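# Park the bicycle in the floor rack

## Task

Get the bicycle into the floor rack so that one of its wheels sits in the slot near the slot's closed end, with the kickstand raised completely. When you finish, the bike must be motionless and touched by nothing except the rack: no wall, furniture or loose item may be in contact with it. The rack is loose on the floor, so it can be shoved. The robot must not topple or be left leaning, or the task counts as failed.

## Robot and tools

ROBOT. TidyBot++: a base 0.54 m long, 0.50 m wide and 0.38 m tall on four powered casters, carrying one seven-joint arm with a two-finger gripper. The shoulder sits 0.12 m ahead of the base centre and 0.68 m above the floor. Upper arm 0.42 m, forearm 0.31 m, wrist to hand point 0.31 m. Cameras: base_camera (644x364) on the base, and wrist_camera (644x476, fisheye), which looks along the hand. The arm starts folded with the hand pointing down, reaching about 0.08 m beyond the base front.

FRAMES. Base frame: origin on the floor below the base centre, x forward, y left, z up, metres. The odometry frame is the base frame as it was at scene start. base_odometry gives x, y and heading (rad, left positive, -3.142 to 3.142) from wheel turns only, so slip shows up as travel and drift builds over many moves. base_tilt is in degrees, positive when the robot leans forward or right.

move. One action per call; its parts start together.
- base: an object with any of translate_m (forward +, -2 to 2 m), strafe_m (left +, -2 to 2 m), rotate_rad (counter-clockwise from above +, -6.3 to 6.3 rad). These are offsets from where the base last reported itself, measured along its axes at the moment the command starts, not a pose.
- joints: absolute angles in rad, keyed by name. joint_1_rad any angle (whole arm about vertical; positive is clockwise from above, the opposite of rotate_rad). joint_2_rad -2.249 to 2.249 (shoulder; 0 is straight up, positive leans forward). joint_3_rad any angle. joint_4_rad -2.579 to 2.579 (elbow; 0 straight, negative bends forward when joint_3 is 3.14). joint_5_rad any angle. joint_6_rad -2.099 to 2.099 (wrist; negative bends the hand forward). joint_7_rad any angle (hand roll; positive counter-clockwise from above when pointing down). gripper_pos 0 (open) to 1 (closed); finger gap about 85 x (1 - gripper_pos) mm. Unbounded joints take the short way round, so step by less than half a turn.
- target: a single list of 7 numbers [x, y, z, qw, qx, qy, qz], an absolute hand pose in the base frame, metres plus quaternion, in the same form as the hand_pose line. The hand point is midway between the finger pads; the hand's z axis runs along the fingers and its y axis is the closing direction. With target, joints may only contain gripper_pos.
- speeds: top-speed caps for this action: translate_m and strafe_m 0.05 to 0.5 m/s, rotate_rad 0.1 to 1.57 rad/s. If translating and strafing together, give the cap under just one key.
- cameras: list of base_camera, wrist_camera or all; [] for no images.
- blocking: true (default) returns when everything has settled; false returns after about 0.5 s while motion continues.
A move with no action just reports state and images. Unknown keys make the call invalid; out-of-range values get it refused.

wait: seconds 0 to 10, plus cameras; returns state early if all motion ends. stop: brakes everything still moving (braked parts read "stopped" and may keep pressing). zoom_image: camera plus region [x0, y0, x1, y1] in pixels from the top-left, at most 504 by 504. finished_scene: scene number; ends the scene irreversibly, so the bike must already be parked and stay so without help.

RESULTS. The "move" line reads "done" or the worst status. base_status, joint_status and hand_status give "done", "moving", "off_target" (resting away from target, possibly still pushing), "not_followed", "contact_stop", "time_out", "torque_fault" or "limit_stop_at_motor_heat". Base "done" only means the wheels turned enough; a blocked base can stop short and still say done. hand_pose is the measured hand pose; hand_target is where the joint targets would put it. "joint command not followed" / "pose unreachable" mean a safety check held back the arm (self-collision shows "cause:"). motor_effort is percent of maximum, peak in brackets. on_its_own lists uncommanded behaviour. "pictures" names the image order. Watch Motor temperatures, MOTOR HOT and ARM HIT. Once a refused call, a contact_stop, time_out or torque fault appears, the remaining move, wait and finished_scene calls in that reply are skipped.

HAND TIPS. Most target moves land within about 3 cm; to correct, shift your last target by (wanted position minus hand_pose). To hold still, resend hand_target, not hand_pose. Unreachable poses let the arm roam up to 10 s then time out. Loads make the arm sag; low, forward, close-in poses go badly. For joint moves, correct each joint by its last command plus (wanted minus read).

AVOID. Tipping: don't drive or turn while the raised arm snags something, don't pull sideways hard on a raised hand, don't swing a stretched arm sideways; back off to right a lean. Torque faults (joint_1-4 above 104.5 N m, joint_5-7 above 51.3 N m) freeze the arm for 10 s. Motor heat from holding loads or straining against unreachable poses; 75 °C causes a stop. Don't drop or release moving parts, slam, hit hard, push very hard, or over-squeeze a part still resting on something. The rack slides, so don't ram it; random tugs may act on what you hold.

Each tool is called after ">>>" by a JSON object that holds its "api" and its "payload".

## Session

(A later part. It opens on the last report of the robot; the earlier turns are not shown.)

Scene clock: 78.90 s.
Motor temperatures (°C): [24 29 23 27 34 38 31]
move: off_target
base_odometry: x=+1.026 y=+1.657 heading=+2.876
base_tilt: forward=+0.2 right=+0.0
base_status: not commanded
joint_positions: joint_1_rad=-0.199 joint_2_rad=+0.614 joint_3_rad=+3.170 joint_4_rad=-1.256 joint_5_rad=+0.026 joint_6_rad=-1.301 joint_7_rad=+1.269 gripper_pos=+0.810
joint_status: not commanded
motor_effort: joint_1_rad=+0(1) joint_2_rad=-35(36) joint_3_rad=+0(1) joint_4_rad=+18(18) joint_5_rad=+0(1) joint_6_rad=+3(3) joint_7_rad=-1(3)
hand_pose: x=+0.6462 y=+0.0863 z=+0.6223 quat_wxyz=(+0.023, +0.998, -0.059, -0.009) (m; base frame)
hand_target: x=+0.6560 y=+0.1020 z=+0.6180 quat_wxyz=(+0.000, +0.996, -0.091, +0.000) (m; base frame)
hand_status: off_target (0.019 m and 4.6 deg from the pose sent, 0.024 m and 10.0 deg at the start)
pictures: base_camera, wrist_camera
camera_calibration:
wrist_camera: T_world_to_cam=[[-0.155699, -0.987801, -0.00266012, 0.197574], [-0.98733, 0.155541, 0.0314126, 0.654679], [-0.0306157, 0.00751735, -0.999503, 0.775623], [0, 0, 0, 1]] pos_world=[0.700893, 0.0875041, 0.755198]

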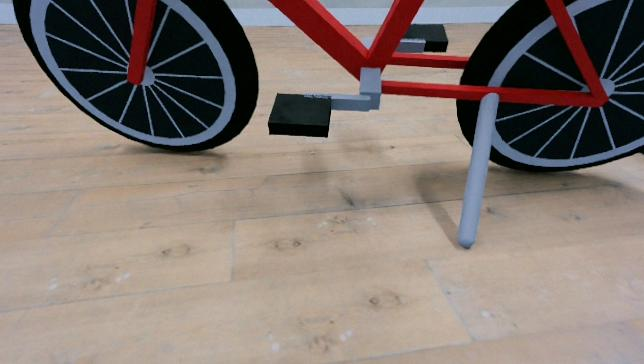

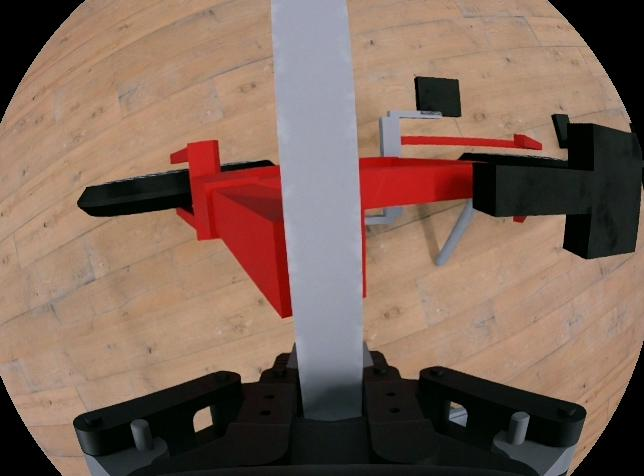

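>>> {"api": "move", "payload": {"target": [0.656, 0.102, 0.626, 0, 0.9959, -0.0906, 0], "base": {"translate_m": 0.05}, "speeds": {"translate_m": 0.08}, "cameras": ["wrist_camera", "base_camera"]}}

>>> {"api": "move", "payload": {"target": [0.656, 0.102, 0.635, 0, 0.9959, -0.0906, 0], "base": {"translate_m": 0.04}, "speeds": {"translate_m": 0.08}, "cameras": ["wrist_camera", "base_camera"]}}

Scene clock: 88.90 s.
Motor temperatures (°C): [24 29 23 27 34 38 31]
move: off_target
base_odometry: x=+0.978 y=+1.670 heading=+2.877
base_tilt: forward=+0.2 right=+0.0
base_status: done
joint_positions: joint_1_rad=-0.227 joint_2_rad=+0.597 joint_3_rad=+3.171 joint_4_rad=-1.255 joint_5_rad=-0.002 joint_6_rad=-1.339 joint_7_rad=+1.269 gripper_pos=+0.810
joint_status: not commanded
motor_effort: joint_1_rad=+4(6) joint_2_rad=-35(37) joint_3_rad=+3(5) joint_4_rad=+22(23) joint_5_rad=+2(4) joint_6_rad=+9(12) joint_7_rad=-1(2)
hand_pose: x=+0.6312 y=+0.1067 z=+0.6314 quat_wxyz=(+0.013, +0.998, -0.050, -0.022) (m; base frame)
hand_target: x=+0.6560 y=+0.1020 z=+0.6260 quat_wxyz=(+0.000, +0.996, -0.091, +0.000) (m; base frame)
hand_status: off_target (0.026 m and 5.6 deg from the pose sent, 0.019 m and 4.6 deg at the start)
pictures: base_camera, wrist_camera
camera_calibration:
wrist_camera: T_world_to_cam=[[-0.137648, -0.99028, -0.0199666, 0.215147], [-0.988853, 0.136238, 0.0600719, 0.621409], [-0.0567677, 0.0280128, -0.997994, 0.797485], [0, 0, 0, 1]] pos_world=[0.689368, 0.106057, 0.762852]

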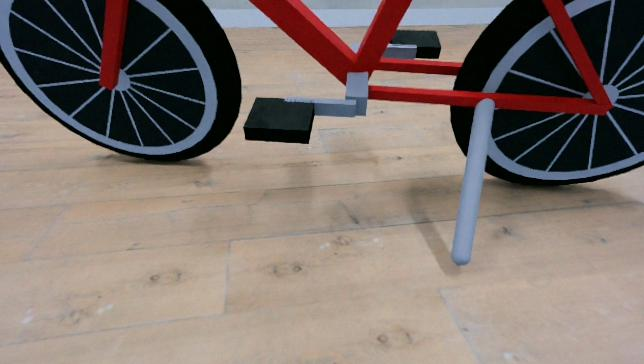

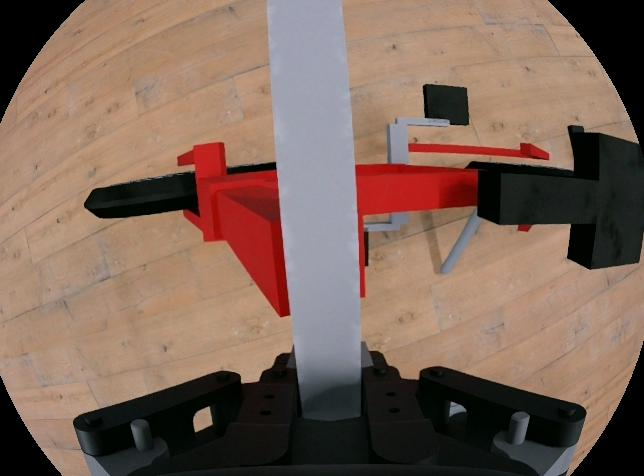

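Scene clock: 89.90 s.
Motor temperatures (°C): [24 29 23 27 34 38 31]
move: off_target
base_odometry: x=+0.939 y=+1.680 heading=+2.877
base_tilt: forward=+0.3 right=+0.0
base_status: done
joint_positions: joint_1_rad=-0.228 joint_2_rad=+0.590 joint_3_rad=+3.171 joint_4_rad=-1.231 joint_5_rad=-0.002 joint_6_rad=-1.356 joint_7_rad=+1.269 gripper_pos=+0.810
joint_status: not commanded
motor_effort: joint_1_rad=+3(5) joint_2_rad=-31(36) joint_3_rad=+2(4) joint_4_rad=+19(24) joint_5_rad=+2(3) joint_6_rad=+7(12) joint_7_rad=-1(2)
hand_pose: x=+0.6360 y=+0.1078 z=+0.6426 quat_wxyz=(+0.011, +0.999, -0.050, -0.015) (m; base frame)
hand_target: x=+0.6560 y=+0.1020 z=+0.6350 quat_wxyz=(+0.000, +0.996, -0.091, +0.000) (m; base frame)
hand_status: off_target (0.022 m and 5.2 deg from the pose sent, 0.025 m and 5.6 deg at the start)
pictures: base_camera, wrist_camera
camera_calibration:
wrist_camera: T_world_to_cam=[[-0.137099, -0.99023, -0.0254545, 0.220364], [-0.989689, 0.135858, 0.0453588, 0.635344], [-0.0414574, 0.0314107, -0.998646, 0.799258], [0, 0, 0, 1]] pos_world=[0.69214, 0.106789, 0.774967]

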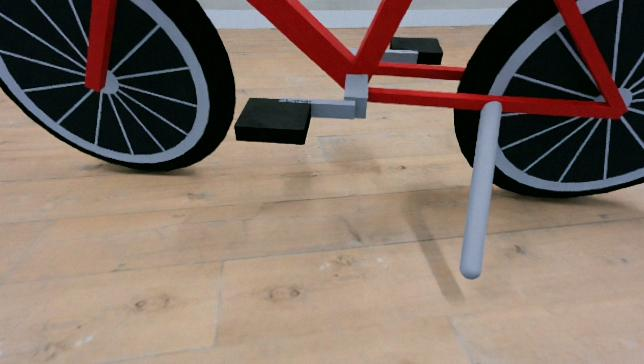

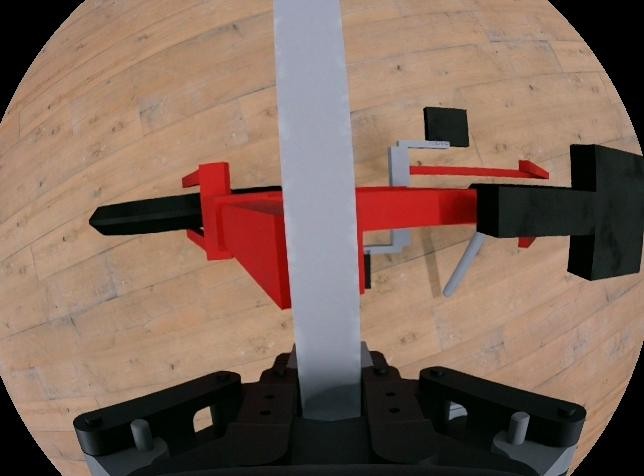

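>>> {"api": "move", "payload": {"target": [0.662, 0.085, 0.635, 0, 0.9962, 0.0872, 0], "base": {"translate_m": 0.02}, "speeds": {"translate_m": 0.08}, "cameras": ["wrist_camera", "base_camera"]}}

Scene clock: 91.50 s.
Motor temperatures (°C): [24 29 23 27 34 38 31]
move: off_target
base_odometry: x=+0.920 y=+1.685 heading=+2.877
base_tilt: forward=+0.3 right=+0.0
base_status: done
joint_positions: joint_1_rad=-0.162 joint_2_rad=+0.599 joint_3_rad=+3.145 joint_4_rad=-1.208 joint_5_rad=-0.002 joint_6_rad=-1.354 joint_7_rad=+1.560 gripper_pos=+0.810
joint_status: not commanded
motor_effort: joint_1_rad=+1(5) joint_2_rad=-33(38) joint_3_rad=-1(3) joint_4_rad=+17(22) joint_5_rad=-2(3) joint_6_rad=+4(10) joint_7_rad=+1(1)
hand_pose: x=+0.6488 y=+0.0867 z=+0.6444 quat_wxyz=(+0.001, +0.997, +0.074, -0.010) (m; base frame)
hand_target: x=+0.6620 y=+0.0850 z=+0.6350 quat_wxyz=(+0.000, +0.996, +0.087, +0.000) (m; base frame)
hand_status: off_target (0.016 m and 1.9 deg from the pose sent, 0.035 m and 15.9 deg at the start)
pictures: base_camera, wrist_camera
camera_calibration:
wrist_camera: T_world_to_cam=[[0.109673, -0.992748, -0.0492254, 0.0566243], [-0.993045, -0.11157, 0.0376003, 0.679404], [-0.0428197, 0.0447593, -0.99808, 0.801596], [0, 0, 0, 1]] pos_world=[0.702793, 0.0961361, 0.777299]

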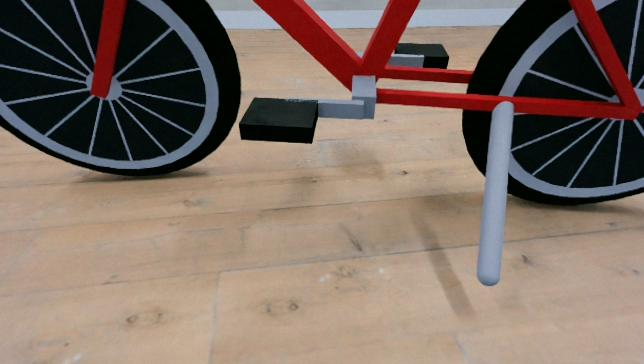

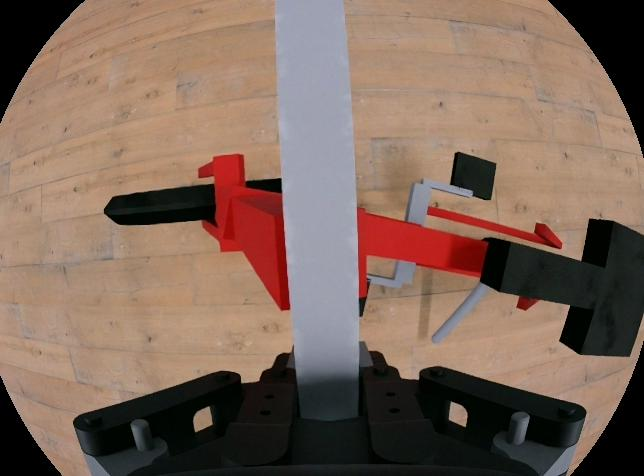

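>>> {"api": "move", "payload": {"target": [0.648, 0.080, 0.637, 0, 0.9914, 0.1305, 0], "base": {"strafe_m": 0.06}, "speeds": {"strafe_m": 0.07}, "cameras": ["wrist_camera", "base_camera"]}}

>>> {"api": "move", "payload": {"target": [0.632, 0.080, 0.637, 0, 0.9914, 0.1305, 0], "base": {"strafe_m": 0.06}, "speeds": {"strafe_m": 0.07}, "cameras": ["wrist_camera", "base_camera"]}}

Scene clock: 93.13 s.
Motor temperatures (°C): [24 29 23 27 34 38 31]
move: off_target
base_odometry: x=+0.904 y=+1.627 heading=+2.877
base_tilt: forward=+0.2 right=+0.0
base_status: done
joint_positions: joint_1_rad=-0.139 joint_2_rad=+0.577 joint_3_rad=+3.129 joint_4_rad=-1.256 joint_5_rad=+0.000 joint_6_rad=-1.354 joint_7_rad=+1.635 gripper_pos=+0.810
joint_status: not commanded
motor_effort: joint_1_rad=+0(5) joint_2_rad=-34(35) joint_3_rad=-2(3) joint_4_rad=+18(19) joint_5_rad=-2(3) joint_6_rad=+2(5) joint_7_rad=+1(2)
hand_pose: x=+0.6317 y=+0.0790 z=+0.6418 quat_wxyz=(-0.002, +0.994, +0.107, -0.023) (m; base frame)
hand_target: x=+0.6480 y=+0.0800 z=+0.6370 quat_wxyz=(+0.000, +0.991, +0.131, +0.000) (m; base frame)
hand_status: off_target (0.017 m and 3.8 deg from the pose sent, 0.010 m and 6.6 deg at the start)
pictures: base_camera, wrist_camera
camera_calibration:
wrist_camera: T_world_to_cam=[[0.173626, -0.983072, -0.0585088, 0.0155481], [-0.982103, -0.177246, 0.0636934, 0.643184], [-0.0729856, 0.0464028, -0.996253, 0.816367], [0, 0, 0, 1]] pos_world=[0.688557, 0.0914048, 0.773252]

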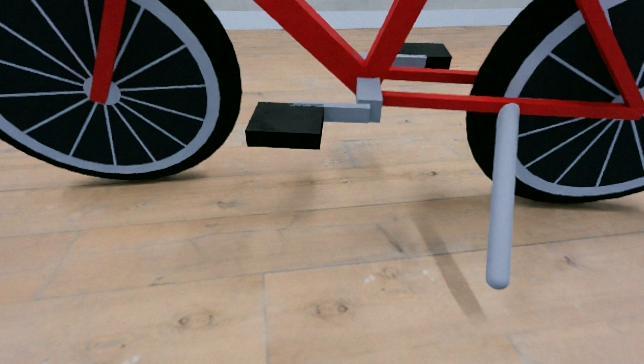

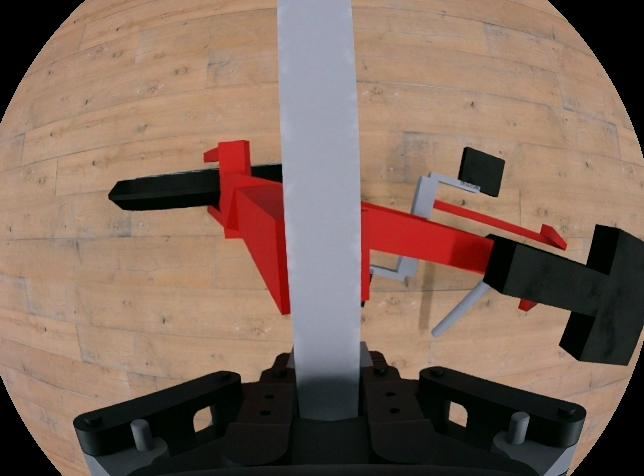

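Scene clock: 94.53 s.
Motor temperatures (°C): [24 29 23 27 34 38 31]
move: off_target
base_odometry: x=+0.888 y=+1.569 heading=+2.877
base_tilt: forward=+0.2 right=+0.0
base_status: done
joint_positions: joint_1_rad=-0.136 joint_2_rad=+0.545 joint_3_rad=+3.123 joint_4_rad=-1.323 joint_5_rad=+0.006 joint_6_rad=-1.344 joint_7_rad=+1.635 gripper_pos=+0.810
joint_status: not commanded
motor_effort: joint_1_rad=+1(5) joint_2_rad=-33(35) joint_3_rad=-1(4) joint_4_rad=+18(19) joint_5_rad=-2(4) joint_6_rad=+3(5) joint_7_rad=+0(1)
hand_pose: x=+0.6100 y=+0.0751 z=+0.6395 quat_wxyz=(+0.000, +0.993, +0.109, -0.035) (m; base frame)
hand_target: x=+0.6320 y=+0.0800 z=+0.6370 quat_wxyz=(+0.000, +0.991, +0.131, +0.000) (m; base frame)
hand_status: off_target (0.023 m and 4.7 deg from the pose sent, 0.005 m and 3.8 deg at the start)
pictures: base_camera, wrist_camera
camera_calibration:
wrist_camera: T_world_to_cam=[[0.176702, -0.982655, -0.056262, 0.0120546], [-0.979569, -0.181148, 0.0873492, 0.604958], [-0.0960259, 0.0396777, -0.994588, 0.826222], [0, 0, 0, 1]] pos_world=[0.669807, 0.0886501, 0.769586]

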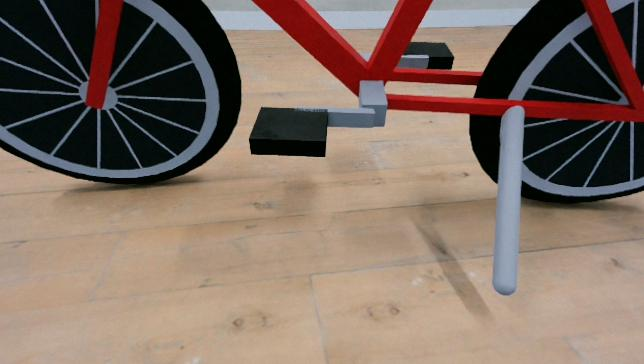

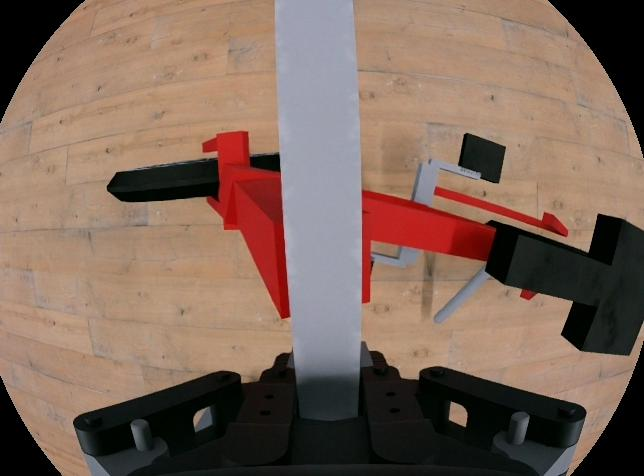

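>>> {"api": "move", "payload": {"target": [0.631, 0.098, 0.637, 0, 0.9848, -0.1736, 0], "cameras": []}}

>>> {"api": "move", "payload": {"target": [0.618, 0.098, 0.637, 0, 0.9848, -0.1736, 0], "base": {"strafe_m": -0.05}, "speeds": {"strafe_m": 0.07}, "cameras": ["wrist_camera", "base_camera"]}}

>>> {"api": "move", "payload": {"target": [0.608, 0.098, 0.637, 0, 0.9848, -0.1736, 0], "base": {"strafe_m": -0.04}, "speeds": {"strafe_m": 0.07}, "cameras": ["wrist_camera", "base_camera"]}}

Scene clock: 96.37 s.
Motor temperatures (°C): [24 29 23 27 34 38 31]
move: off_target
base_odometry: x=+0.888 y=+1.569 heading=+2.877
base_tilt: forward=+0.2 right=-0.1
base_status: not commanded
joint_positions: joint_1_rad=-0.241 joint_2_rad=+0.532 joint_3_rad=+3.184 joint_4_rad=-1.323 joint_5_rad=-0.031 joint_6_rad=-1.344 joint_7_rad=+1.119 gripper_pos=+0.811
joint_status: not commanded
motor_effort: joint_1_rad=+4(5) joint_2_rad=-30(33) joint_3_rad=+3(4) joint_4_rad=+19(19) joint_5_rad=+3(5) joint_6_rad=+6(7) joint_7_rad=-1(2)
hand_pose: x=+0.6044 y=+0.1112 z=+0.6453 quat_wxyz=(+0.005, +0.991, -0.127, -0.029) (m; base frame)
hand_target: x=+0.6310 y=+0.0980 z=+0.6370 quat_wxyz=(+0.000, +0.985, -0.174, +0.000) (m; base frame)
hand_status: off_target (0.031 m and 6.3 deg from the pose sent, 0.031 m and 32.8 deg at the start)
pictures: none
No camera images: "cameras" was empty.

Scene clock: 97.57 s.
Motor temperatures (°C): [24 29 23 27 34 38 31]
move: off_target
base_odometry: x=+0.901 y=+1.618 heading=+2.877
base_tilt: forward=+0.2 right=+0.0
base_status: done
joint_positions: joint_1_rad=-0.253 joint_2_rad=+0.509 joint_3_rad=+3.189 joint_4_rad=-1.367 joint_5_rad=-0.037 joint_6_rad=-1.335 joint_7_rad=+1.108 gripper_pos=+0.811
joint_status: not commanded
motor_effort: joint_1_rad=+4(8) joint_2_rad=-30(31) joint_3_rad=+4(6) joint_4_rad=+18(19) joint_5_rad=+5(6) joint_6_rad=+5(6) joint_7_rad=+0(1)
hand_pose: x=+0.5895 y=+0.1130 z=+0.6442 quat_wxyz=(+0.005, +0.991, -0.131, -0.035) (m; base frame)
hand_target: x=+0.6180 y=+0.0980 z=+0.6370 quat_wxyz=(+0.000, +0.985, -0.174, +0.000) (m; base frame)
hand_status: off_target (0.033 m and 6.4 deg from the pose sent, 0.021 m and 6.3 deg at the start)
pictures: base_camera, wrist_camera
camera_calibration:
wrist_camera: T_world_to_cam=[[-0.296968, -0.954458, -0.0286289, 0.311384], [-0.952183, 0.293739, 0.084054, 0.523689], [-0.0718166, 0.0522213, -0.99605, 0.812634], [0, 0, 0, 1]] pos_world=[0.649479, 0.100938, 0.774321]

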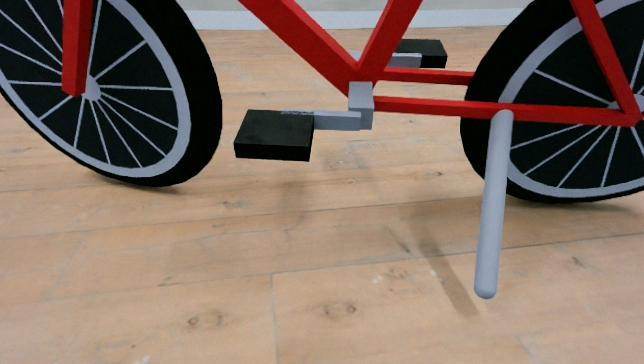

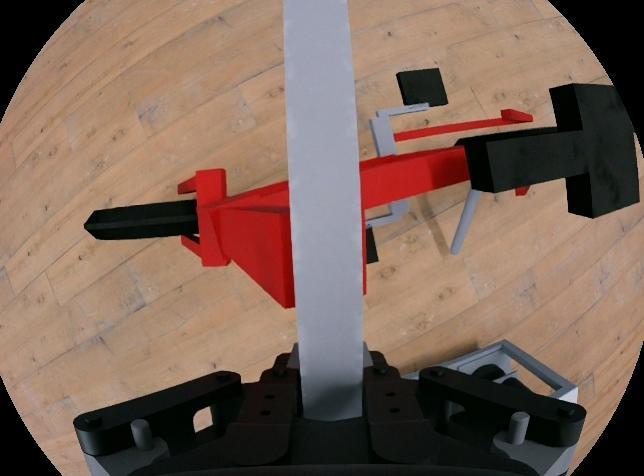

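Scene clock: 98.67 s.
Motor temperatures (°C): [24 29 23 27 34 38 31]
move: off_target
base_odometry: x=+0.912 y=+1.656 heading=+2.877
base_tilt: forward=+0.2 right=+0.0
base_status: done
joint_positions: joint_1_rad=-0.256 joint_2_rad=+0.488 joint_3_rad=+3.191 joint_4_rad=-1.404 joint_5_rad=-0.041 joint_6_rad=-1.321 joint_7_rad=+1.102 gripper_pos=+0.811
joint_status: not commanded
motor_effort: joint_1_rad=+4(8) joint_2_rad=-30(31) joint_3_rad=+4(7) joint_4_rad=+18(19) joint_5_rad=+4(8) joint_6_rad=+4(6) joint_7_rad=+0(1)
hand_pose: x=+0.5794 y=+0.1124 z=+0.6436 quat_wxyz=(+0.004, +0.990, -0.134, -0.036) (m; base frame)
hand_target: x=+0.6080 y=+0.0980 z=+0.6370 quat_wxyz=(+0.000, +0.985, -0.174, +0.000) (m; base frame)
hand_status: off_target (0.033 m and 6.2 deg from the pose sent, 0.025 m and 6.4 deg at the start)
pictures: base_camera, wrist_camera
camera_calibration:
wrist_camera: T_world_to_cam=[[-0.304019, -0.952184, -0.0303091, 0.312743], [-0.94973, 0.300433, 0.0880507, 0.509513], [-0.0747346, 0.0555546, -0.995655, 0.812413], [0, 0, 0, 1]] pos_world=[0.639695, 0.0995807, 0.773499]

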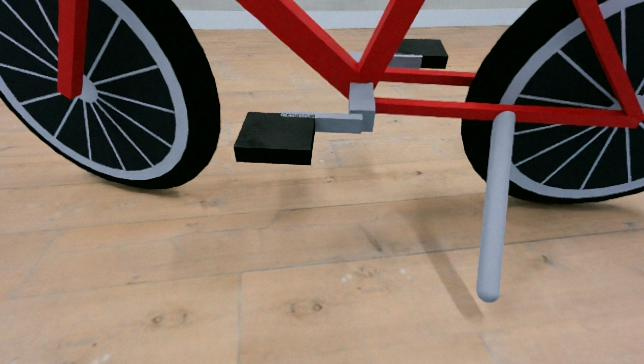

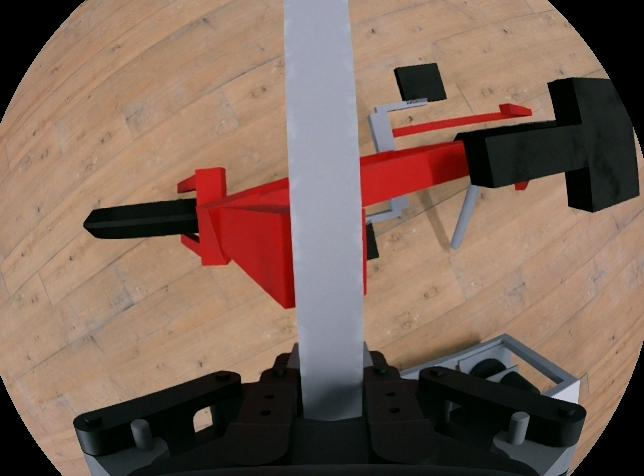

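>>> {"api": "move", "payload": {"target": [0.600, 0.100, 0.640, 0, 0.9997, -0.0262, 0], "base": {"translate_m": 0.03}, "speeds": {"translate_m": 0.08}, "cameras": ["wrist_camera", "base_camera"]}}

Scene clock: 100.13 s.
Motor temperatures (°C): [24 29 23 27 34 38 31]
move: off_target
base_odometry: x=+0.883 y=+1.664 heading=+2.878
base_tilt: forward=+0.3 right=+0.0
base_status: done
joint_positions: joint_1_rad=-0.233 joint_2_rad=+0.471 joint_3_rad=+3.173 joint_4_rad=-1.424 joint_5_rad=-0.037 joint_6_rad=-1.315 joint_7_rad=+1.297 gripper_pos=+0.811
joint_status: not commanded
motor_effort: joint_1_rad=+2(4) joint_2_rad=-29(30) joint_3_rad=+0(3) joint_4_rad=+18(19) joint_5_rad=+2(5) joint_6_rad=+4(7) joint_7_rad=+1(2)
hand_pose: x=+0.5749 y=+0.1072 z=+0.6460 quat_wxyz=(-0.002, +0.999, -0.040, -0.036) (m; base frame)
hand_target: x=+0.6000 y=+0.1000 z=+0.6400 quat_wxyz=(+0.000, +1.000, -0.026, +0.000) (m; base frame)
hand_status: off_target (0.027 m and 4.4 deg from the pose sent, 0.024 m and 13.1 deg at the start)
pictures: base_camera, wrist_camera
camera_calibration:
wrist_camera: T_world_to_cam=[[-0.119739, -0.99154, -0.0501025, 0.2175], [-0.989376, 0.114982, 0.0889624, 0.548698], [-0.0824489, 0.0602225, -0.994774, 0.818094], [0, 0, 0, 1]] pos_world=[0.636363, 0.103302, 0.775903]

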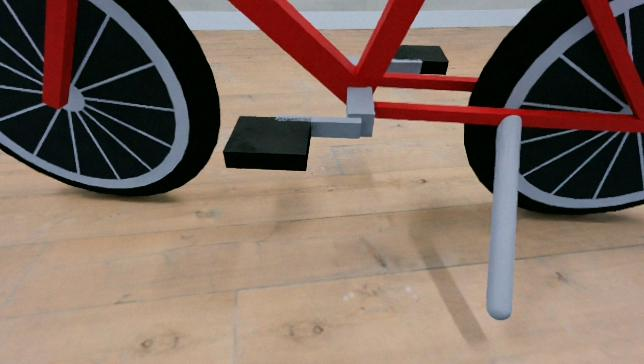

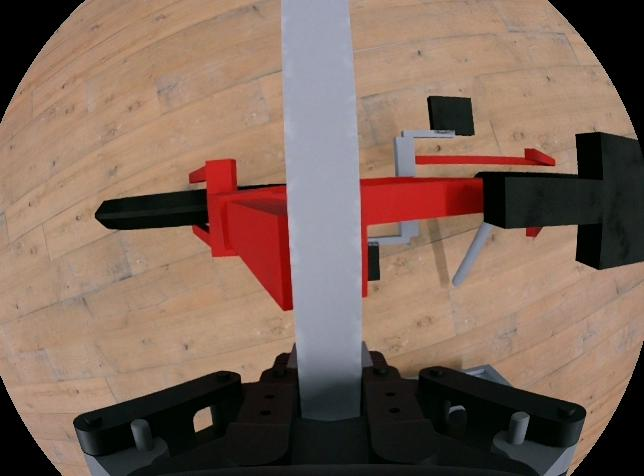

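>>> {"api": "zoom_image", "payload": {"camera": "base_camera", "region": [0, 80, 240, 240]}}

>>> {"api": "zoom_image", "payload": {"camera": "base_camera", "region": [404, 80, 644, 240]}}

Scaled by 2.100.

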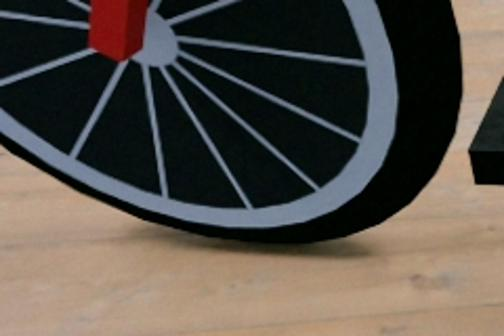

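Scaled by 2.100.

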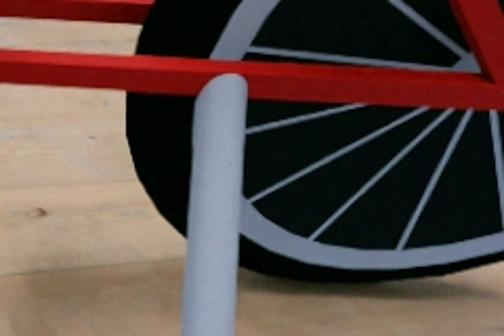

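>>> {"api": "move", "payload": {"target": [0.605, 0.106, 0.645, 0, 0.9781, -0.2079, 0], "base": {"translate_m": 0.05}, "speeds": {"translate_m": 0.08}, "cameras": ["wrist_camera", "base_camera"]}}

Scene clock: 102.10 s.
Motor temperatures (°C): [24 29 23 27 34 38 31]
move: off_target
base_odometry: x=+0.834 y=+1.677 heading=+2.878
base_tilt: forward=+0.2 right=+0.0
base_status: done
joint_positions: joint_1_rad=-0.270 joint_2_rad=+0.462 joint_3_rad=+3.193 joint_4_rad=-1.393 joint_5_rad=-0.039 joint_6_rad=-1.314 joint_7_rad=+1.012 gripper_pos=+0.811
joint_status: not commanded
motor_effort: joint_1_rad=+3(4) joint_2_rad=-28(31) joint_3_rad=+2(3) joint_4_rad=+16(20) joint_5_rad=+2(4) joint_6_rad=+3(7) joint_7_rad=+0(2)
hand_pose: x=+0.5855 y=+0.1196 z=+0.6590 quat_wxyz=(-0.002, +0.985, -0.172, -0.015) (m; base frame)
hand_target: x=+0.6050 y=+0.1060 z=+0.6450 quat_wxyz=(+0.000, +0.978, -0.208, +0.000) (m; base frame)
hand_status: off_target (0.028 m and 4.6 deg from the pose sent, 0.030 m and 19.9 deg at the start)
pictures: base_camera, wrist_camera
camera_calibration:
wrist_camera: T_world_to_cam=[[-0.373503, -0.926394, -0.0478441, 0.371031], [-0.927233, 0.371339, 0.0484461, 0.516197], [-0.0271138, 0.0624573, -0.997679, 0.800442], [0, 0, 0, 1]] pos_world=[0.638919, 0.102043, 0.791328]

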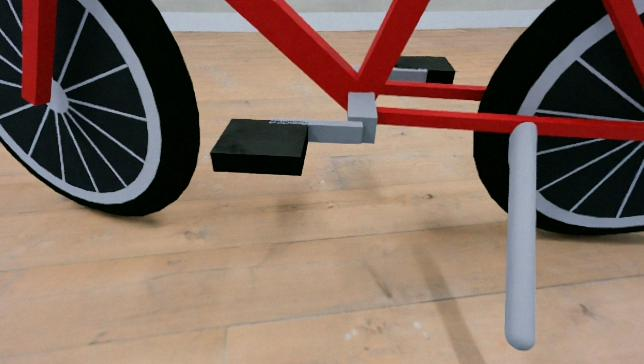

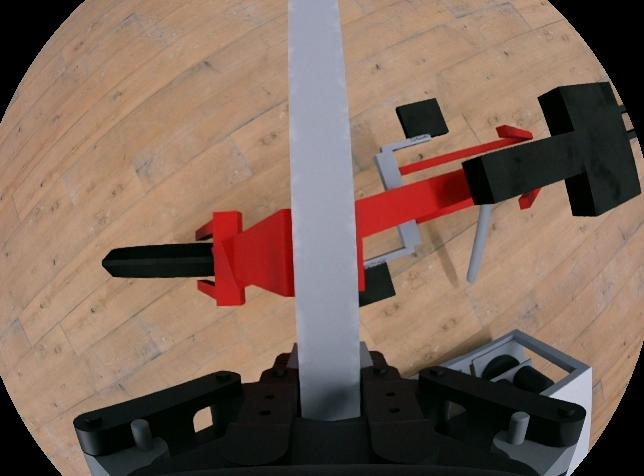

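>>> {"api": "move", "payload": {"target": [0.590, 0.106, 0.647, 0, 0.9763, -0.2164, 0], "base": {"strafe_m": -0.05}, "speeds": {"strafe_m": 0.07}, "cameras": ["base_camera"]}}

>>> {"api": "move", "payload": {"target": [0.574, 0.106, 0.647, 0, 0.9763, -0.2164, 0], "base": {"strafe_m": -0.05}, "speeds": {"strafe_m": 0.07}, "cameras": ["wrist_camera", "base_camera"]}}

Scene clock: 103.50 s.
Motor temperatures (°C): [24 29 23 27 34 38 31]
move: off_target
base_odometry: x=+0.847 y=+1.725 heading=+2.878
base_tilt: forward=+0.3 right=-0.1
base_status: done
joint_positions: joint_1_rad=-0.281 joint_2_rad=+0.438 joint_3_rad=+3.201 joint_4_rad=-1.431 joint_5_rad=-0.039 joint_6_rad=-1.308 joint_7_rad=+0.992 gripper_pos=+0.811
joint_status: not commanded
motor_effort: joint_1_rad=+3(6) joint_2_rad=-26(28) joint_3_rad=+2(5) joint_4_rad=+15(17) joint_5_rad=+2(5) joint_6_rad=+4(4) joint_7_rad=+0(0)
hand_pose: x=+0.5729 y=+0.1178 z=+0.6592 quat_wxyz=(+0.001, +0.983, -0.180, -0.018) (m; base frame)
hand_target: x=+0.5900 y=+0.1060 z=+0.6470 quat_wxyz=(+0.000, +0.976, -0.216, +0.000) (m; base frame)
hand_status: off_target (0.024 m and 4.7 deg from the pose sent, 0.019 m and 5.5 deg at the start)
pictures: base_camera

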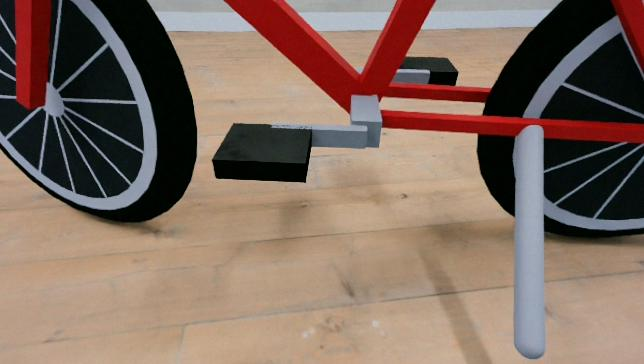

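Scene clock: 104.70 s.
Motor temperatures (°C): [24 29 23 27 34 38 31]
move: off_target
base_odometry: x=+0.860 y=+1.774 heading=+2.878
base_tilt: forward=+0.2 right=+0.0
base_status: done
joint_positions: joint_1_rad=-0.285 joint_2_rad=+0.403 joint_3_rad=+3.202 joint_4_rad=-1.486 joint_5_rad=-0.040 joint_6_rad=-1.292 joint_7_rad=+0.981 gripper_pos=+0.811
joint_status: not commanded
motor_effort: joint_1_rad=+4(7) joint_2_rad=-25(27) joint_3_rad=+2(6) joint_4_rad=+15(16) joint_5_rad=+4(7) joint_6_rad=+3(5) joint_7_rad=+0(0)
hand_pose: x=+0.5561 y=+0.1154 z=+0.6592 quat_wxyz=(+0.001, +0.982, -0.185, -0.021) (m; base frame)
hand_target: x=+0.5740 y=+0.1060 z=+0.6470 quat_wxyz=(+0.000, +0.976, -0.216, +0.000) (m; base frame)
hand_status: off_target (0.024 m and 4.4 deg from the pose sent, 0.017 m and 4.7 deg at the start)
pictures: base_camera, wrist_camera
camera_calibration:
wrist_camera: T_world_to_cam=[[-0.399671, -0.915815, -0.039312, 0.363852], [-0.915872, 0.397184, 0.0585147, 0.474554], [-0.0379745, 0.0593914, -0.997512, 0.806388], [0, 0, 0, 1]] pos_world=[0.610673, 0.096843, 0.790918]

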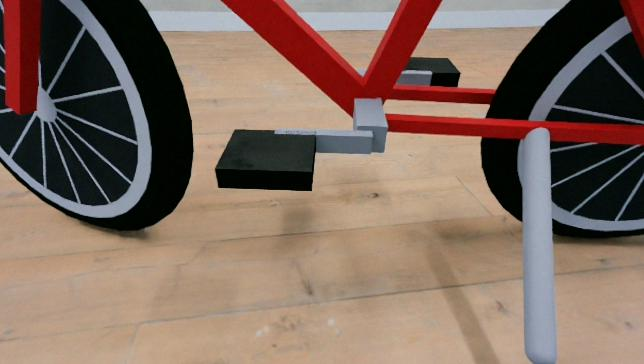

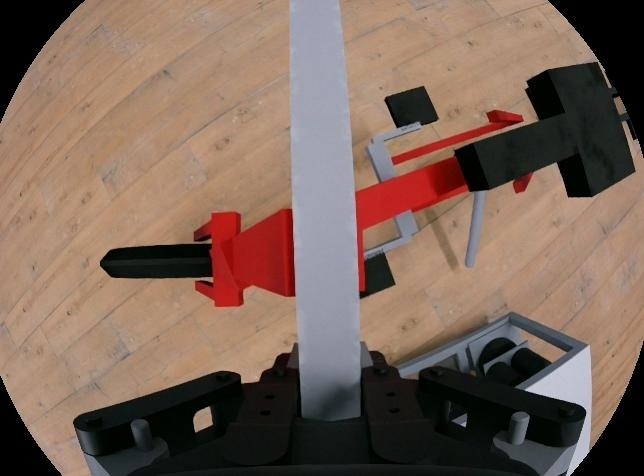

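Straighten and measure.

>>> {"api": "move", "payload": {"target": [0.574, 0.094, 0.647, 0, 0.9997, -0.0262, 0], "cameras": ["wrist_camera", "base_camera"]}}

>>> {"api": "zoom_image", "payload": {"camera": "base_camera", "region": [0, 80, 240, 260]}}

>>> {"api": "zoom_image", "payload": {"camera": "base_camera", "region": [404, 80, 644, 260]}}

Scene clock: 105.93 s.
Motor temperatures (°C): [24 29 23 27 34 38 31]
move: off_target
base_odometry: x=+0.860 y=+1.774 heading=+2.878
base_tilt: forward=+0.2 right=+0.0
base_status: not commanded
joint_positions: joint_1_rad=-0.220 joint_2_rad=+0.403 joint_3_rad=+3.172 joint_4_rad=-1.496 joint_5_rad=-0.034 joint_6_rad=-1.278 joint_7_rad=+1.284 gripper_pos=+0.811
joint_status: not commanded
motor_effort: joint_1_rad=+0(3) joint_2_rad=-28(29) joint_3_rad=+0(2) joint_4_rad=+15(17) joint_5_rad=+0(3) joint_6_rad=+0(4) joint_7_rad=+2(2)
hand_pose: x=+0.5607 y=+0.0973 z=+0.6565 quat_wxyz=(-0.006, +0.998, -0.053, -0.019) (m; base frame)
hand_target: x=+0.5740 y=+0.0940 z=+0.6470 quat_wxyz=(+0.000, +1.000, -0.026, +0.000) (m; base frame)
hand_status: off_target (0.017 m and 3.8 deg from the pose sent, 0.030 m and 18.5 deg at the start)
pictures: base_camera, wrist_camera
camera_calibration:
wrist_camera: T_world_to_cam=[[-0.143544, -0.987866, -0.0592952, 0.225617], [-0.988472, 0.140202, 0.0571456, 0.552766], [-0.0481389, 0.0668146, -0.996603, 0.809327], [0, 0, 0, 1]] pos_world=[0.61774, 0.0913057, 0.788368]

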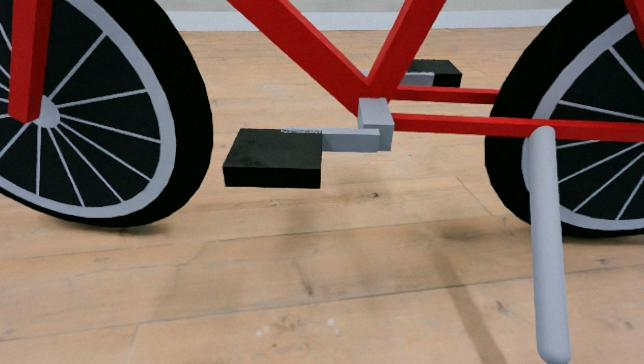

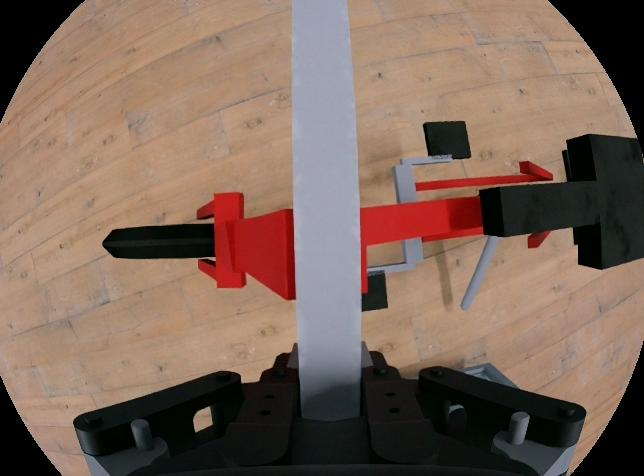

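Scaled by 2.100.

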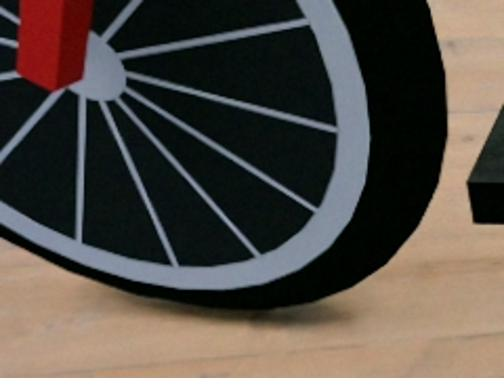

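Scaled by 2.100.

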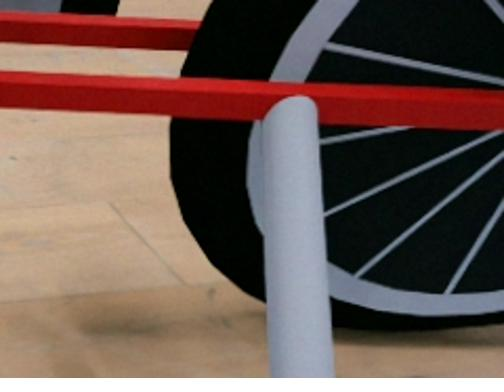

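>>> {"api": "move", "payload": {"target": [0.588, 0.094, 0.649, 0, 0.9999, -0.0131, 0], "base": {"strafe_m": -0.06}, "speeds": {"strafe_m": 0.06}, "cameras": ["wrist_camera", "base_camera"]}}

>>> {"api": "zoom_image", "payload": {"camera": "base_camera", "region": [404, 80, 644, 260]}}

Scene clock: 107.90 s.
Motor temperatures (°C): [24 29 23 27 34 38 31]
move: off_target
base_odometry: x=+0.876 y=+1.832 heading=+2.879
base_tilt: forward=+0.2 right=+0.0
base_status: done
joint_positions: joint_1_rad=-0.204 joint_2_rad=+0.422 joint_3_rad=+3.162 joint_4_rad=-1.461 joint_5_rad=-0.028 joint_6_rad=-1.278 joint_7_rad=+1.313 gripper_pos=+0.811
joint_status: not commanded
motor_effort: joint_1_rad=+1(5) joint_2_rad=-29(31) joint_3_rad=+0(4) joint_4_rad=+16(17) joint_5_rad=+0(5) joint_6_rad=+1(2) joint_7_rad=+1(2)
hand_pose: x=+0.5751 y=+0.0953 z=+0.6579 quat_wxyz=(-0.007, +0.999, -0.041, -0.011) (m; base frame)
hand_target: x=+0.5880 y=+0.0940 z=+0.6490 quat_wxyz=(+0.000, +1.000, -0.013, +0.000) (m; base frame)
hand_status: off_target (0.016 m and 3.5 deg from the pose sent, 0.028 m and 5.1 deg at the start)
pictures: base_camera, wrist_camera
camera_calibration:
wrist_camera: T_world_to_cam=[[-0.119312, -0.990855, -0.0630205, 0.214513], [-0.992289, 0.116858, 0.0413104, 0.582069], [-0.0335682, 0.0674634, -0.997157, 0.803404], [0, 0, 0, 1]] pos_world=[0.630144, 0.0903315, 0.790593]

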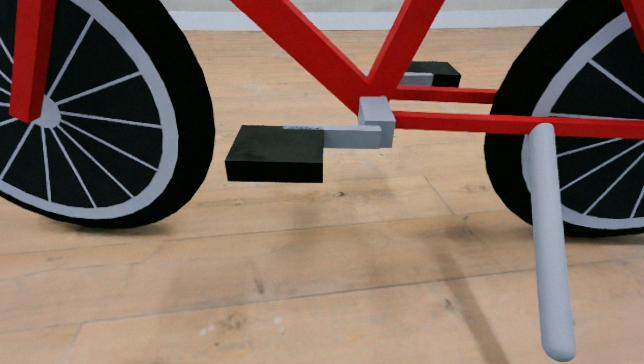

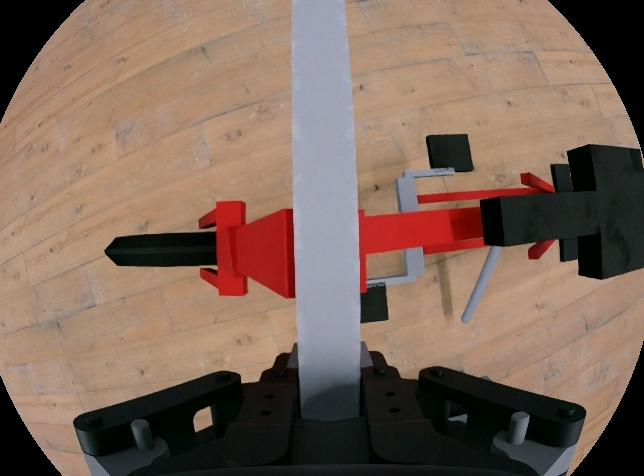

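Scaled by 2.100.

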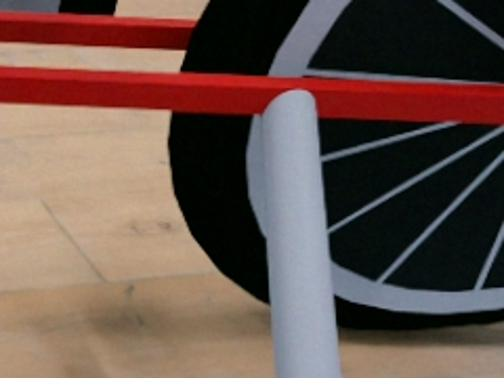

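>>> {"api": "move", "payload": {"base": {"strafe_m": -0.06}, "speeds": {"strafe_m": 0.06}, "cameras": ["wrist_camera", "base_camera"]}}

>>> {"api": "move", "payload": {"base": {"strafe_m": -0.06}, "speeds": {"strafe_m": 0.06}, "cameras": ["wrist_camera", "base_camera"]}}

Scene clock: 109.63 s.
Motor temperatures (°C): [24 29 23 27 34 38 31]
move: done
base_odometry: x=+0.891 y=+1.890 heading=+2.879
base_tilt: forward=+0.2 right=+0.0
base_status: done
joint_positions: joint_1_rad=-0.201 joint_2_rad=+0.422 joint_3_rad=+3.157 joint_4_rad=-1.460 joint_5_rad=-0.025 joint_6_rad=-1.278 joint_7_rad=+1.313 gripper_pos=+0.811
joint_status: not commanded
motor_effort: joint_1_rad=+1(5) joint_2_rad=-27(32) joint_3_rad=-1(3) joint_4_rad=+15(17) joint_5_rad=+0(4) joint_6_rad=+1(3) joint_7_rad=+1(1)
hand_pose: x=+0.5756 y=+0.0948 z=+0.6580 quat_wxyz=(-0.006, +0.999, -0.039, -0.011) (m; base frame)
hand_target: x=+0.5880 y=+0.0940 z=+0.6490 quat_wxyz=(+0.000, +1.000, -0.013, +0.000) (m; base frame)
hand_status: not commanded
pictures: base_camera, wrist_camera
camera_calibration:
wrist_camera: T_world_to_cam=[[-0.116372, -0.991279, -0.0618318, 0.211657], [-0.992664, 0.114027, 0.0402014, 0.583826], [-0.0328003, 0.0660565, -0.997277, 0.803369], [0, 0, 0, 1]] pos_world=[0.630524, 0.0901718, 0.790798]

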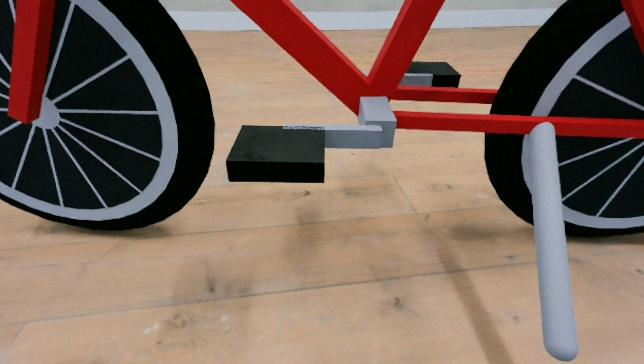

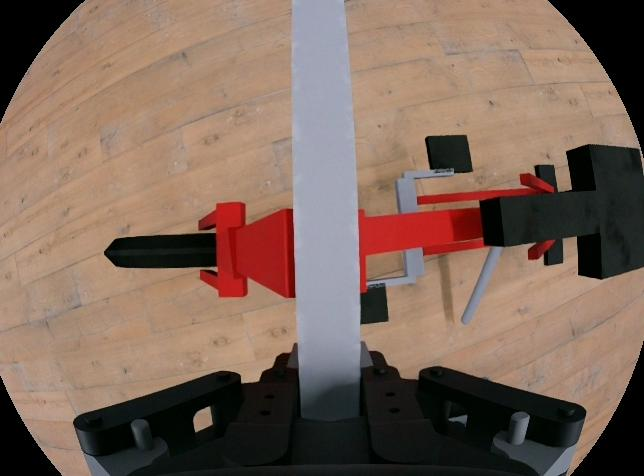

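Scene clock: 111.13 s.
Motor temperatures (°C): [24 29 23 27 34 38 31]
move: done
base_odometry: x=+0.906 y=+1.948 heading=+2.879
base_tilt: forward=+0.2 right=+0.0
base_status: done
joint_positions: joint_1_rad=-0.201 joint_2_rad=+0.423 joint_3_rad=+3.155 joint_4_rad=-1.459 joint_5_rad=-0.023 joint_6_rad=-1.278 joint_7_rad=+1.314 gripper_pos=+0.811
joint_status: not commanded
motor_effort: joint_1_rad=+1(6) joint_2_rad=-26(31) joint_3_rad=-1(4) joint_4_rad=+15(16) joint_5_rad=+0(5) joint_6_rad=+2(3) joint_7_rad=+1(1)
hand_pose: x=+0.5758 y=+0.0953 z=+0.6581 quat_wxyz=(-0.006, +0.999, -0.038, -0.010) (m; base frame)
hand_target: x=+0.5880 y=+0.0940 z=+0.6490 quat_wxyz=(+0.000, +1.000, -0.013, +0.000) (m; base frame)
hand_status: not commanded
pictures: base_camera, wrist_camera
camera_calibration:
wrist_camera: T_world_to_cam=[[-0.112801, -0.991732, -0.0611878, 0.209775], [-0.993092, 0.110526, 0.0393891, 0.585085], [-0.0323006, 0.0652083, -0.997349, 0.803306], [0, 0, 0, 1]] pos_world=[0.630653, 0.0909912, 0.790966]

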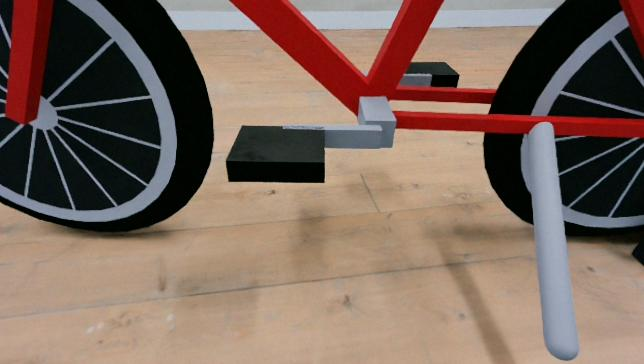

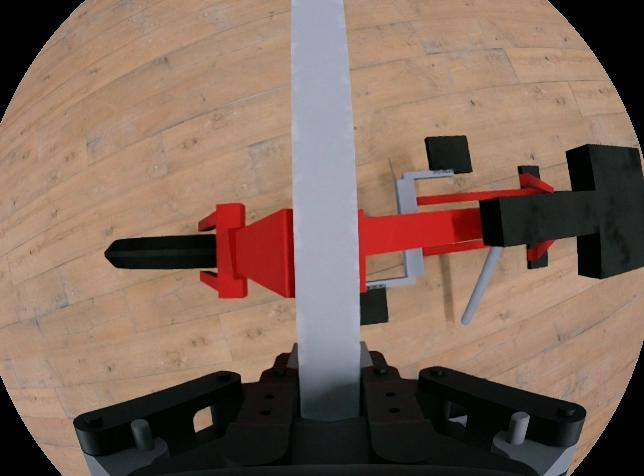

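>>> {"api": "move", "payload": {"base": {"strafe_m": -0.06}, "speeds": {"strafe_m": 0.06}, "cameras": ["wrist_camera", "base_camera"]}}

>>> {"api": "move", "payload": {"base": {"strafe_m": -0.06}, "speeds": {"strafe_m": 0.06}, "cameras": ["wrist_camera", "base_camera"]}}

Scene clock: 112.73 s.
Motor temperatures (°C): [24 29 23 27 34 38 31]
move: done
base_odometry: x=+0.922 y=+2.007 heading=+2.879
base_tilt: forward=+0.2 right=+0.0
base_status: done
joint_positions: joint_1_rad=-0.205 joint_2_rad=+0.423 joint_3_rad=+3.152 joint_4_rad=-1.458 joint_5_rad=-0.022 joint_6_rad=-1.278 joint_7_rad=+1.315 gripper_pos=+0.811
joint_status: not commanded
motor_effort: joint_1_rad=+1(6) joint_2_rad=-26(30) joint_3_rad=+0(4) joint_4_rad=+15(16) joint_5_rad=+0(5) joint_6_rad=+2(3) joint_7_rad=+1(1)
hand_pose: x=+0.5754 y=+0.0982 z=+0.6581 quat_wxyz=(-0.006, +0.999, -0.033, -0.010) (m; base frame)
hand_target: x=+0.5880 y=+0.0940 z=+0.6490 quat_wxyz=(+0.000, +1.000, -0.013, +0.000) (m; base frame)
hand_status: not commanded
pictures: base_camera, wrist_camera
camera_calibration:
wrist_camera: T_world_to_cam=[[-0.104192, -0.992656, -0.0614653, 0.207965], [-0.994017, 0.1019, 0.0393172, 0.585754], [-0.0327651, 0.0651941, -0.997335, 0.80334], [0, 0, 0, 1]] pos_world=[0.63024, 0.0943758, 0.790952]

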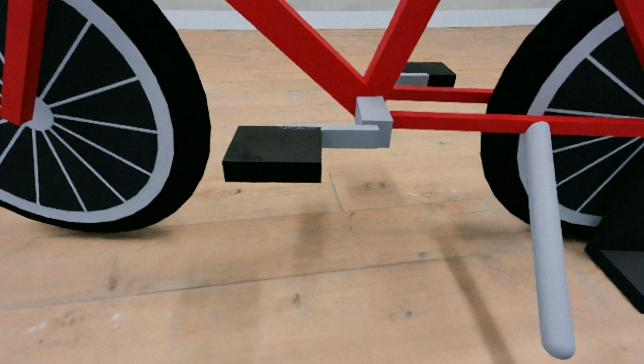

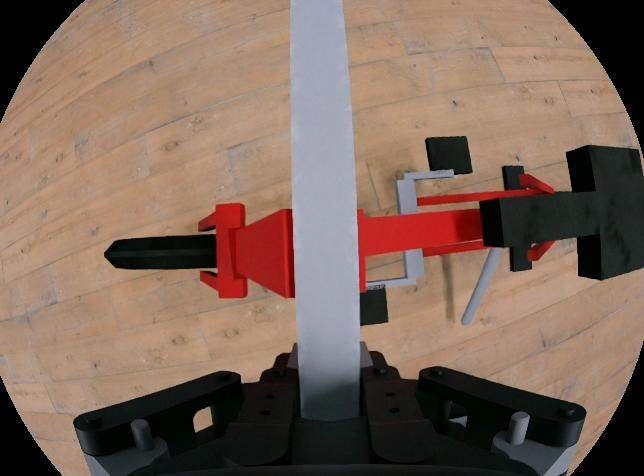

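Scene clock: 114.23 s.
Motor temperatures (°C): [24 30 23 27 34 38 31]
move: done
base_odometry: x=+0.937 y=+2.065 heading=+2.879
base_tilt: forward=+0.2 right=+0.0
base_status: done
joint_positions: joint_1_rad=-0.207 joint_2_rad=+0.424 joint_3_rad=+3.149 joint_4_rad=-1.458 joint_5_rad=-0.021 joint_6_rad=-1.278 joint_7_rad=+1.316 gripper_pos=+0.811
joint_status: not commanded
motor_effort: joint_1_rad=+1(7) joint_2_rad=-26(31) joint_3_rad=-1(5) joint_4_rad=+15(17) joint_5_rad=+0(6) joint_6_rad=+3(3) joint_7_rad=+1(1)
hand_pose: x=+0.5751 y=+0.1004 z=+0.6581 quat_wxyz=(-0.006, +0.999, -0.030, -0.010) (m; base frame)
hand_target: x=+0.5880 y=+0.0940 z=+0.6490 quat_wxyz=(+0.000, +1.000, -0.013, +0.000) (m; base frame)
hand_status: not commanded
pictures: base_camera, wrist_camera
camera_calibration:
wrist_camera: T_world_to_cam=[[-0.0986175, -0.993184, -0.062124, 0.207304], [-0.994574, 0.0962932, 0.039365, 0.5861], [-0.0331146, 0.065669, -0.997292, 0.803316], [0, 0, 0, 1]] pos_world=[0.629965, 0.096701, 0.790947]

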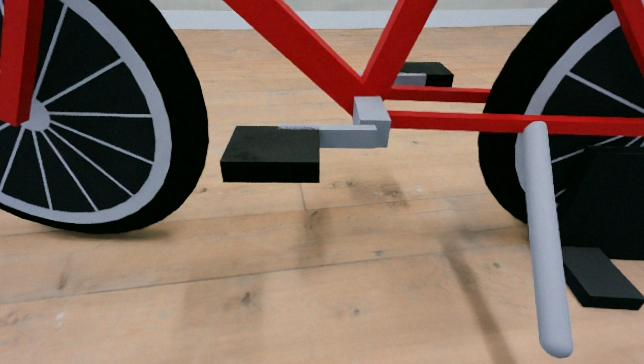

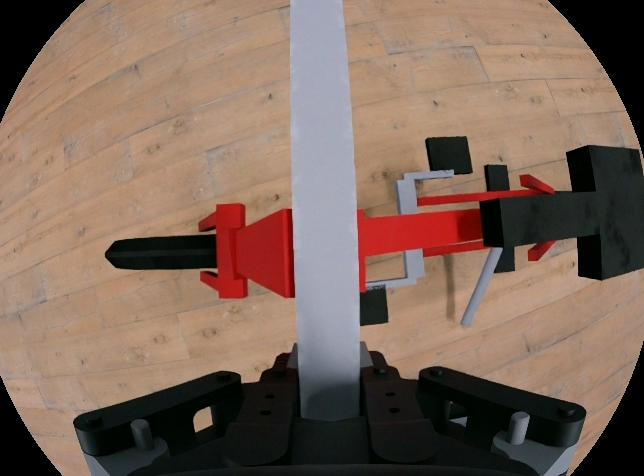

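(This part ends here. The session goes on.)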